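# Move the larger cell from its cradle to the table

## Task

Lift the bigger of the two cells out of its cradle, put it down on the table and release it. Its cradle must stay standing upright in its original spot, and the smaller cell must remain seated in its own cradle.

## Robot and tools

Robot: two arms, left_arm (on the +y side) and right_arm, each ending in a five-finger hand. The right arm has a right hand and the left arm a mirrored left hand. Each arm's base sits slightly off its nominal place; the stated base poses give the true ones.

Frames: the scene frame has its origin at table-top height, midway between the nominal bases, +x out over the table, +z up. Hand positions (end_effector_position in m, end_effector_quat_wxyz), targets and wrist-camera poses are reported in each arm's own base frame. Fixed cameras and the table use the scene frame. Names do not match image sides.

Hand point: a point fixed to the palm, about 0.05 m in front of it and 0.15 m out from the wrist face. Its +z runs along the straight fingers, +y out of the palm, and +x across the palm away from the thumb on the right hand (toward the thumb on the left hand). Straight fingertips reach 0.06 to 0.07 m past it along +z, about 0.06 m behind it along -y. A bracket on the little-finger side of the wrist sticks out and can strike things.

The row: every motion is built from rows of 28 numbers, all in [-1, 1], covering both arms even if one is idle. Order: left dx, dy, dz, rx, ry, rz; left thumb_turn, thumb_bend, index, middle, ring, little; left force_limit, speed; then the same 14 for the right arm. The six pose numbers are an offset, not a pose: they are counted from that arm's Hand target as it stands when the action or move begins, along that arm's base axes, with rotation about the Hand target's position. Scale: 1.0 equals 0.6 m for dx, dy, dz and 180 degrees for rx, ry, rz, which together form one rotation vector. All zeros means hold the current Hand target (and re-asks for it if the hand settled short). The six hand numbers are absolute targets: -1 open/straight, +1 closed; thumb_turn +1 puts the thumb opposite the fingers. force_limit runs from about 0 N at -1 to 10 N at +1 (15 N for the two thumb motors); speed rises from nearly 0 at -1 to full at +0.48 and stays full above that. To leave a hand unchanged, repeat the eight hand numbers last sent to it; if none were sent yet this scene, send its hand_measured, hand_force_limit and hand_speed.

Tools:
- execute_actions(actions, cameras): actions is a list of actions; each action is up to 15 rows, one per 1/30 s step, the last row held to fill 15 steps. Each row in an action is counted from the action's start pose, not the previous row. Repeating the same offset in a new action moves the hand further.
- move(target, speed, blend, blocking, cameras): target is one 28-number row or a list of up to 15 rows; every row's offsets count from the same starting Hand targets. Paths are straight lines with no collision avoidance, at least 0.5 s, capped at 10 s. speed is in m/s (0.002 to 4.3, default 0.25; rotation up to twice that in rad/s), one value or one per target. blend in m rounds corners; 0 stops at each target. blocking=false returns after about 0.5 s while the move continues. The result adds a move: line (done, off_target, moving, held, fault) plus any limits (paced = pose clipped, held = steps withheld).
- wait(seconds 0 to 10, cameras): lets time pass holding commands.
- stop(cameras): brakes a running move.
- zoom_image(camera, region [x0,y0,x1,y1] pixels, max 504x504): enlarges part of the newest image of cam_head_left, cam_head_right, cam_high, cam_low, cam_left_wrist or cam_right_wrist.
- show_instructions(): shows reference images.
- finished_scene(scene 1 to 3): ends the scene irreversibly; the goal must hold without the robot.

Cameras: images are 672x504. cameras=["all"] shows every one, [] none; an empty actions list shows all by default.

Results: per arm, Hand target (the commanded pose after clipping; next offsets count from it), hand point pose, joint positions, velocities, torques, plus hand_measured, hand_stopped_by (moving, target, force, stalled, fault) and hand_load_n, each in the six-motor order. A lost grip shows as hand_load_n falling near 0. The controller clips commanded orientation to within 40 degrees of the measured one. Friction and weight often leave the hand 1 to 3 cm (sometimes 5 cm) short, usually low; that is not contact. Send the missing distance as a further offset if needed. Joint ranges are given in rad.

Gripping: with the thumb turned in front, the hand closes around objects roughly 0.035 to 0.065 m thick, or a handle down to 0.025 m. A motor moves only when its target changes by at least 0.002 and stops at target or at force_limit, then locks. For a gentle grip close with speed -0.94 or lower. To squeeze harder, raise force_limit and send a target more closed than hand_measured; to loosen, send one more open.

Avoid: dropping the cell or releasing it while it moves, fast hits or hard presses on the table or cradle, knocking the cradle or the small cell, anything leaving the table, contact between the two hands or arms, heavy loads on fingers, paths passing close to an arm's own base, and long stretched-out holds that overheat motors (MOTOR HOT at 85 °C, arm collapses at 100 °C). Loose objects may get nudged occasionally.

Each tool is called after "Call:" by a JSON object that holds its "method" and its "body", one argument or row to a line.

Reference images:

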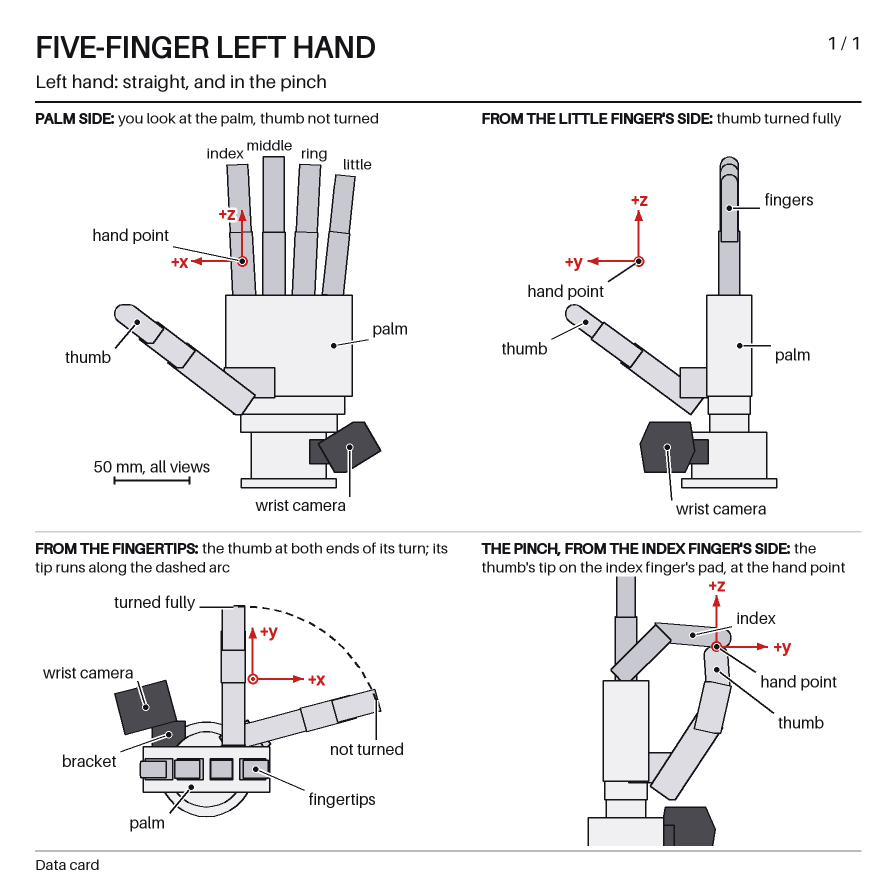

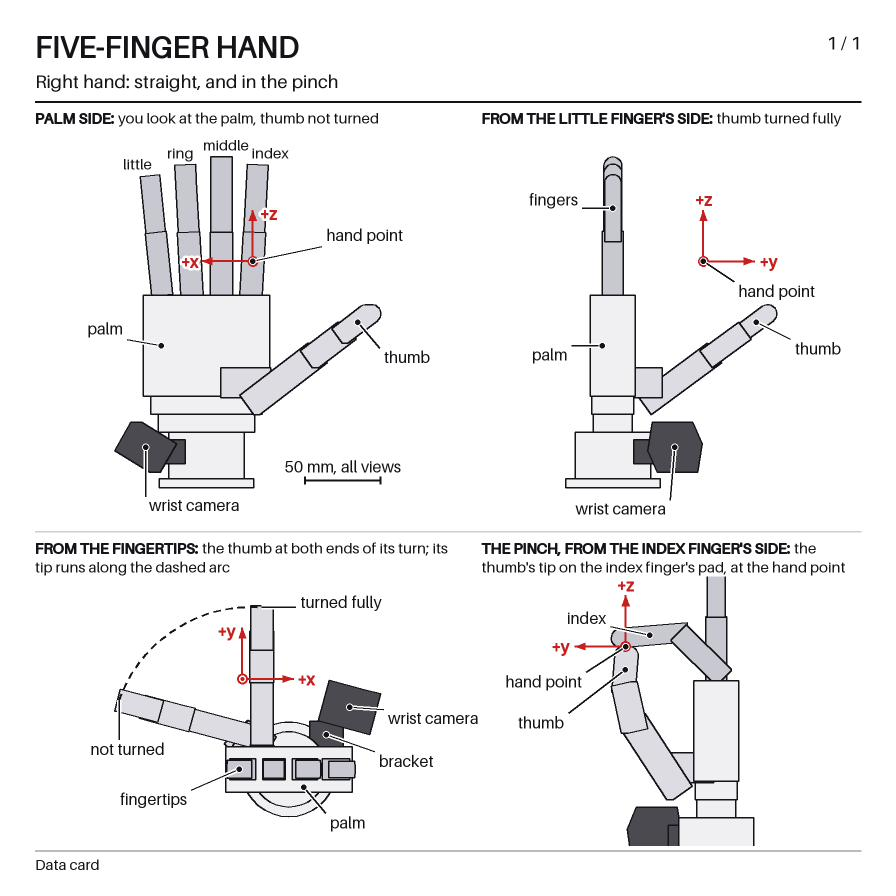

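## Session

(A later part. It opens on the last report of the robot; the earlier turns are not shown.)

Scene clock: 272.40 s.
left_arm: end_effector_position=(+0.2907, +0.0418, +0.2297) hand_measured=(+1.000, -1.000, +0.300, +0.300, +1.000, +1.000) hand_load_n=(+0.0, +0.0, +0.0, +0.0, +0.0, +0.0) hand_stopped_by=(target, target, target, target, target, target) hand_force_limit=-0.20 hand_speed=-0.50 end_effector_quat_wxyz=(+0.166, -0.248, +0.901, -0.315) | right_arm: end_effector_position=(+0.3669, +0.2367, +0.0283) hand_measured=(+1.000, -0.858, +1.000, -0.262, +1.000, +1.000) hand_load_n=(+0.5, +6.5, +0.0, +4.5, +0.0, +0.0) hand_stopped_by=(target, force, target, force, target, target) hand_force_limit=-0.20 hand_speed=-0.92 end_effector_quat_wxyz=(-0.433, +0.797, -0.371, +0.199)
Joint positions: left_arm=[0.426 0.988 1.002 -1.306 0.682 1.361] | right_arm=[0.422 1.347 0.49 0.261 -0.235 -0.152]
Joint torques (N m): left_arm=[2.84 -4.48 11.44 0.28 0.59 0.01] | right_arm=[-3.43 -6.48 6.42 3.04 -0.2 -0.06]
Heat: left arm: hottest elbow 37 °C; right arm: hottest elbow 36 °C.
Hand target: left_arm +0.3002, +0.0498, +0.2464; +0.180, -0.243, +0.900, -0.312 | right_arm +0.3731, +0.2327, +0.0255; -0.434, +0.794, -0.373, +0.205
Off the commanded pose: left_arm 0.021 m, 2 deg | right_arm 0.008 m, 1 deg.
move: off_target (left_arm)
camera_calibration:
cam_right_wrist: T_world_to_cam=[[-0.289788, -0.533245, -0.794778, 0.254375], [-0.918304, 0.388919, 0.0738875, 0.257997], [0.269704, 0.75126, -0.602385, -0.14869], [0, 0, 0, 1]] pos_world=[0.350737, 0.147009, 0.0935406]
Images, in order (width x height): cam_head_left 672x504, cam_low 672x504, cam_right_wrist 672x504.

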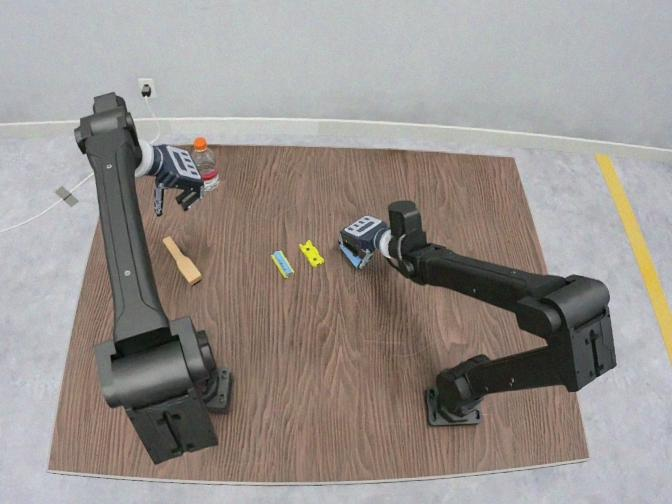

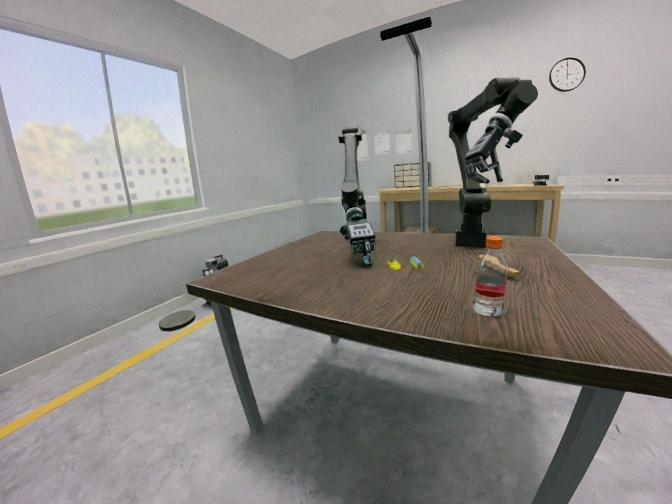

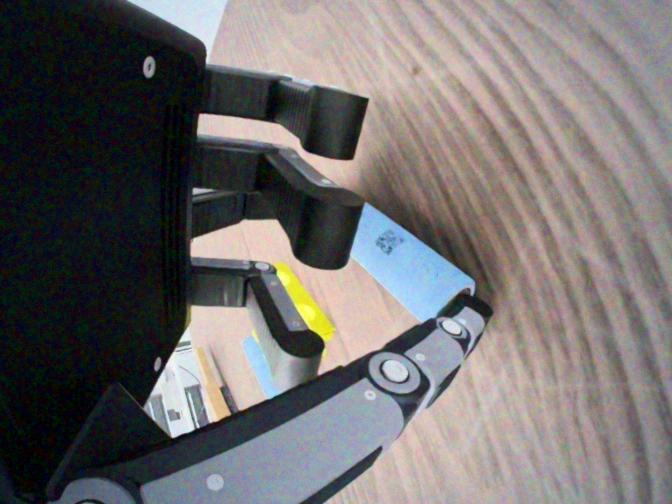

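Call:
{"method": "move", "body": {
  "target": [0,0,0,0,0,0,1,-1,0.3,0.3,1,1,-0.2,-0.5,0,0,0,0,0,0,1,-1,1,-0.45,1,1,-0.2,-0.9],
  "cameras": ["cam_right_wrist","cam_low","cam_head_left"]
}}

Call:
{"method": "zoom_image", "body": {
  "camera": "cam_right_wrist",
  "region": [350, 180, 530, 360]
}}

Scene clock: 275.17 s.
left_arm: end_effector_position=(+0.2907, +0.0418, +0.2297) hand_measured=(+1.000, -1.000, +0.300, +0.300, +1.000, +1.000) hand_load_n=(+0.0, -0.5, +0.0, +0.0, +0.0, +0.0) hand_stopped_by=(target, target, target, target, target, target) hand_force_limit=-0.20 hand_speed=-0.50 end_effector_quat_wxyz=(+0.166, -0.248, +0.901, -0.315) | right_arm: end_effector_position=(+0.3666, +0.2366, +0.0271) hand_measured=(+1.000, -1.000, +1.000, -0.450, +1.000, +1.000) hand_load_n=(+0.0, +0.0, +0.0, +0.0, +0.0, +0.0) hand_stopped_by=(target, target, target, target, target, target) hand_force_limit=-0.20 hand_speed=-0.90 end_effector_quat_wxyz=(-0.432, +0.797, -0.372, +0.198)
Joint positions: left_arm=[0.426 0.988 1.002 -1.306 0.682 1.361] | right_arm=[0.422 1.35 0.49 0.261 -0.235 -0.152]
Joint torques (N m): left_arm=[2.78 -4.37 11.43 0.29 0.6 0.02] | right_arm=[-3.37 -6.53 6.43 3.06 -0.2 -0.07]
Heat: left arm: hottest elbow 37 °C; right arm: hottest elbow 35 °C.
Hand target: left_arm +0.3002, +0.0498, +0.2464; +0.180, -0.243, +0.900, -0.312 | right_arm +0.3731, +0.2327, +0.0255; -0.434, +0.794, -0.373, +0.205
Off the commanded pose: left_arm 0.021 m, 2 deg | right_arm 0.008 m, 1 deg.
move: off_target (left_arm)
camera_calibration:
cam_right_wrist: T_world_to_cam=[[-0.291683, -0.534048, -0.793545, 0.254243], [-0.91812, 0.38901, 0.0756727, 0.257828], [0.268284, 0.750642, -0.603788, -0.148577], [0, 0, 0, 1]] pos_world=[0.350736, 0.147008, 0.0925338]
Images, in order (width x height): cam_head_left 672x504, cam_low 672x504, cam_right_wrist 672x504.

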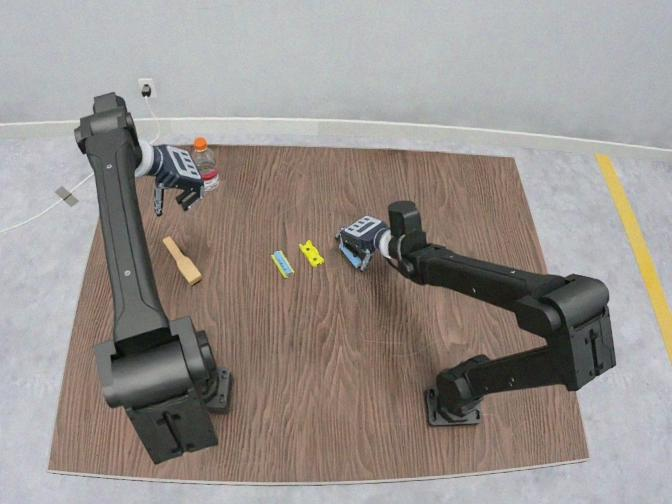

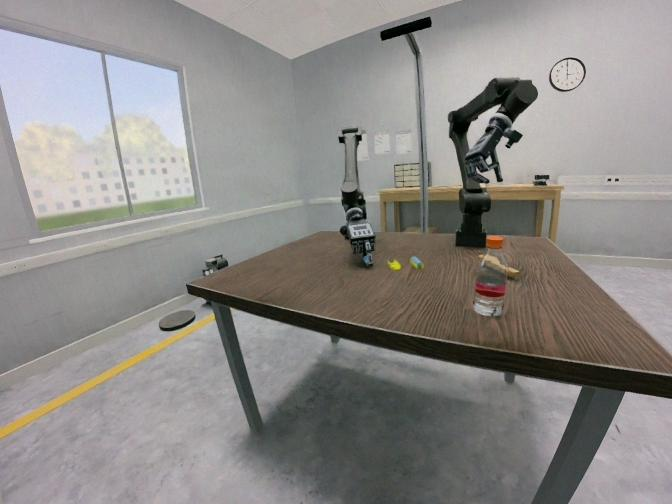

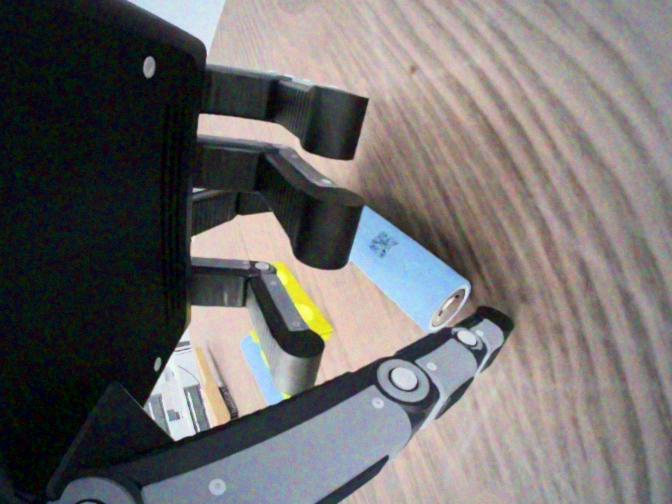

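Scaled by 2.800 from the camera's 672x504 image, which has a finer 960x720 frame.

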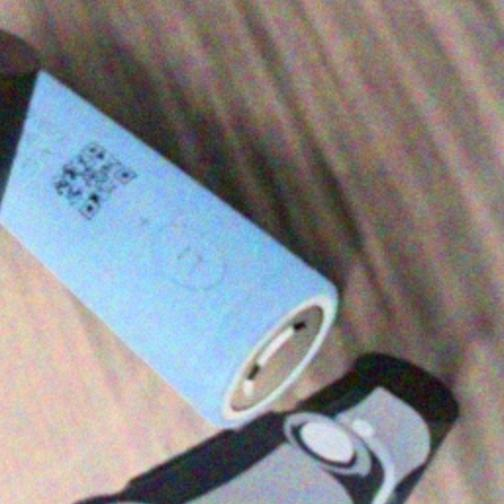

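Call:
{"method": "move", "body": {
  "target": [
    [0,0,0,0,0,0,1,-1,0.3,0.3,1,1,-0.2,-0.5,0,0,0,0,0,0,1,-1,1,-1,1,1,-0.2,-0.3],
    [0,0,0,0,0,0,1,-1,0.3,0.3,1,1,-0.2,-0.5,0.012,0.008,0.045,0,0,0,1,-1,1,-1,1,1,-0.2,-0.3],
    [0,0,0,0,0,0,1,-1,0.3,0.3,1,1,-0.2,-0.5,0.01,0.006,0.18,0,0,0,1,-1,1,-1,1,1,-0.2,-0.3]
  ],
  "blend": [0,0.02,0],
  "speed": 0.12,
  "cameras": ["all"]
}}

Call:
{"method": "zoom_image", "body": {
  "camera": "cam_head_left",
  "region": [260, 200, 400, 320]
}}

Call:
{"method": "zoom_image", "body": {
  "camera": "cam_low",
  "region": [345, 215, 445, 285]
}}

Scene clock: 279.63 s.
left_arm: end_effector_position=(+0.2907, +0.0418, +0.2297) hand_measured=(+1.000, -1.000, +0.300, +0.300, +1.000, +1.000) hand_load_n=(+0.5, +0.0, +0.0, +0.0, +0.0, +0.0) hand_stopped_by=(target, target, target, target, target, target) hand_force_limit=-0.20 hand_speed=-0.50 end_effector_quat_wxyz=(+0.166, -0.248, +0.901, -0.315) | right_arm: end_effector_position=(+0.3613, +0.2342, +0.1077) hand_measured=(+1.000, -1.000, +1.000, -1.000, +1.000, +1.000) hand_load_n=(+0.0, +0.0, +0.0, +0.0, +0.0, +0.0) hand_stopped_by=(target, target, target, target, target, target) hand_force_limit=-0.20 hand_speed=-0.30 end_effector_quat_wxyz=(-0.421, +0.803, -0.377, +0.189)
Joint positions: left_arm=[0.426 0.988 1.002 -1.306 0.682 1.361] | right_arm=[0.422 1.137 0.613 -0.107 -0.235 -0.152]
Joint torques (N m): left_arm=[2.84 -4.48 11.43 0.28 0.59 0.02] | right_arm=[-3.02 -7.47 11.47 1.4 -0.09 -0.05]
Heat: left arm: hottest elbow 37 °C; right arm: hottest elbow 35 °C.
Hand target: left_arm +0.3002, +0.0498, +0.2464; +0.180, -0.243, +0.900, -0.312 | right_arm +0.3791, +0.2363, +0.1336; -0.435, +0.794, -0.373, +0.205
Off the commanded pose: left_arm 0.021 m, 2 deg | right_arm 0.031 m, 3 deg.
move: off_target (left_arm, right_arm); blend cut to 0.0142 m at target 2
camera_calibration:
cam_left_wrist: T_world_to_cam=[[0.15052, -0.796592, 0.585478, -0.144037], [-0.982578, -0.185853, -0.000258743, 0.318751], [0.109019, -0.575239, -0.810688, 0.289997], [0, 0, 0, 1]] pos_world=[0.303263, 0.111319, 0.31951]
cam_right_wrist: T_world_to_cam=[[-0.314942, -0.544551, -0.777352, 0.324378], [-0.91557, 0.390122, 0.0976514, 0.244176], [0.250086, 0.742475, -0.621441, -0.0863575], [0, 0, 0, 1]] pos_world=[0.347318, 0.1455, 0.174646]

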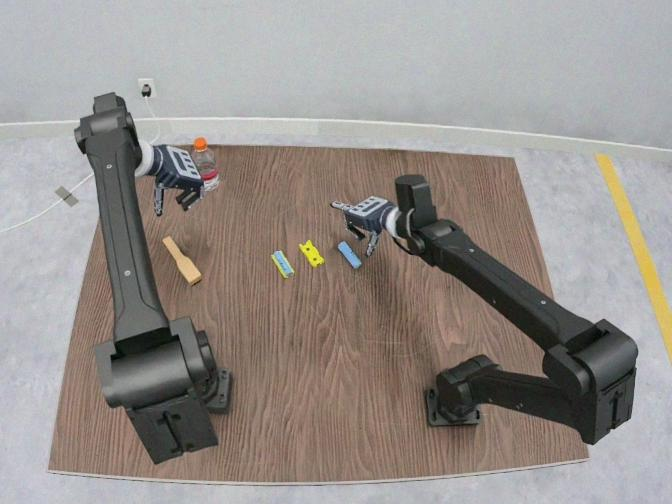

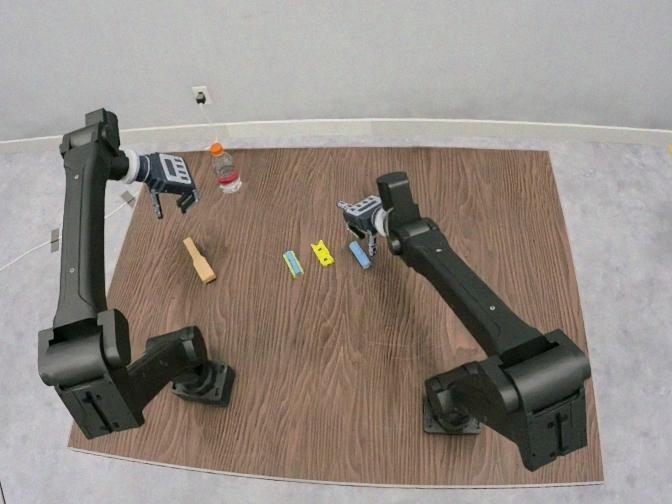

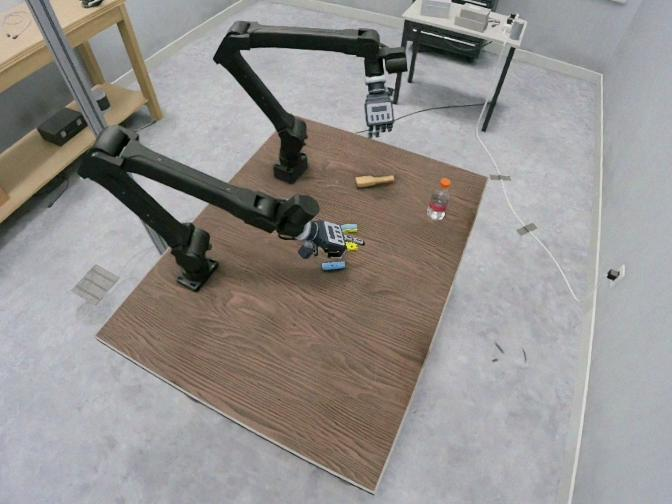

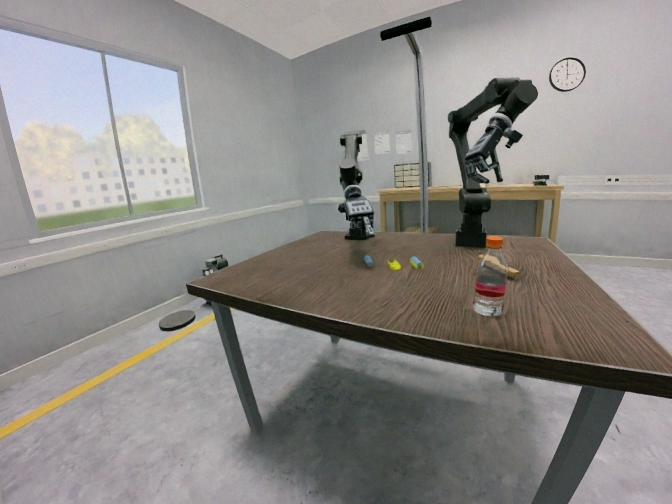

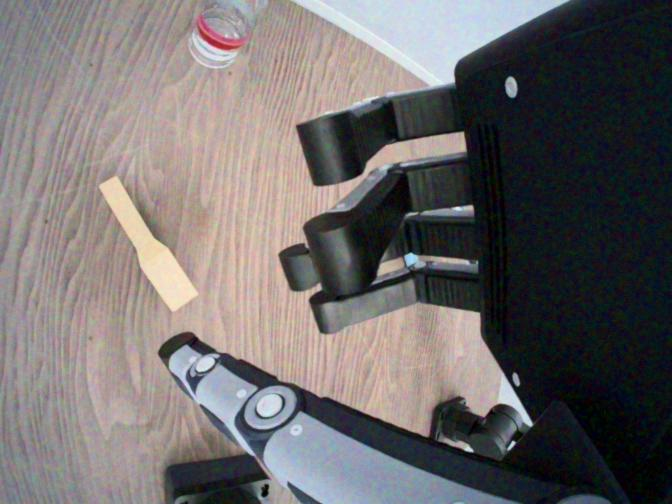

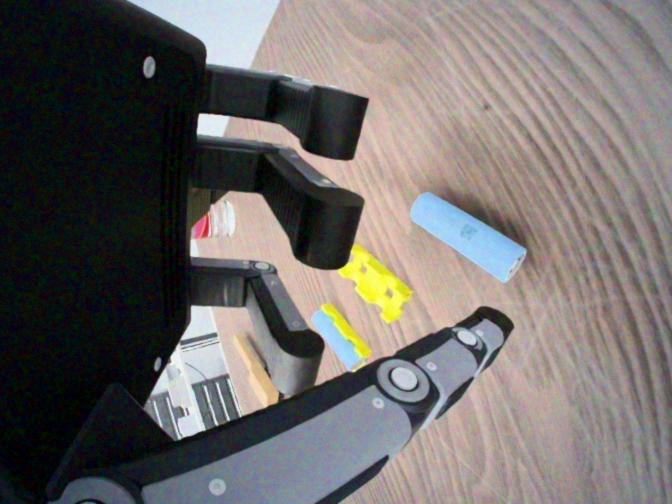

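Scaled by 3.600.

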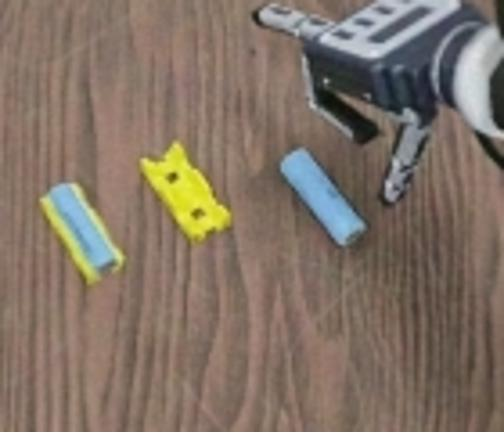

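Scaled by 5.040.

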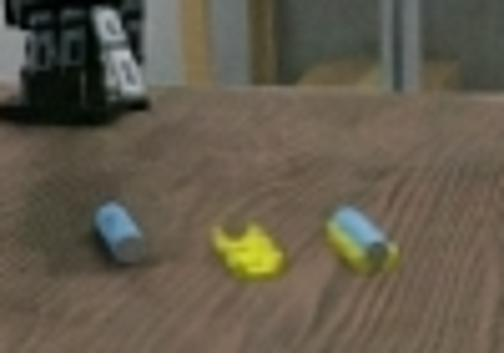

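Call:
{"method": "finished_scene", "body": {
  "scene": 2
}}

The scene is finished: the task was done.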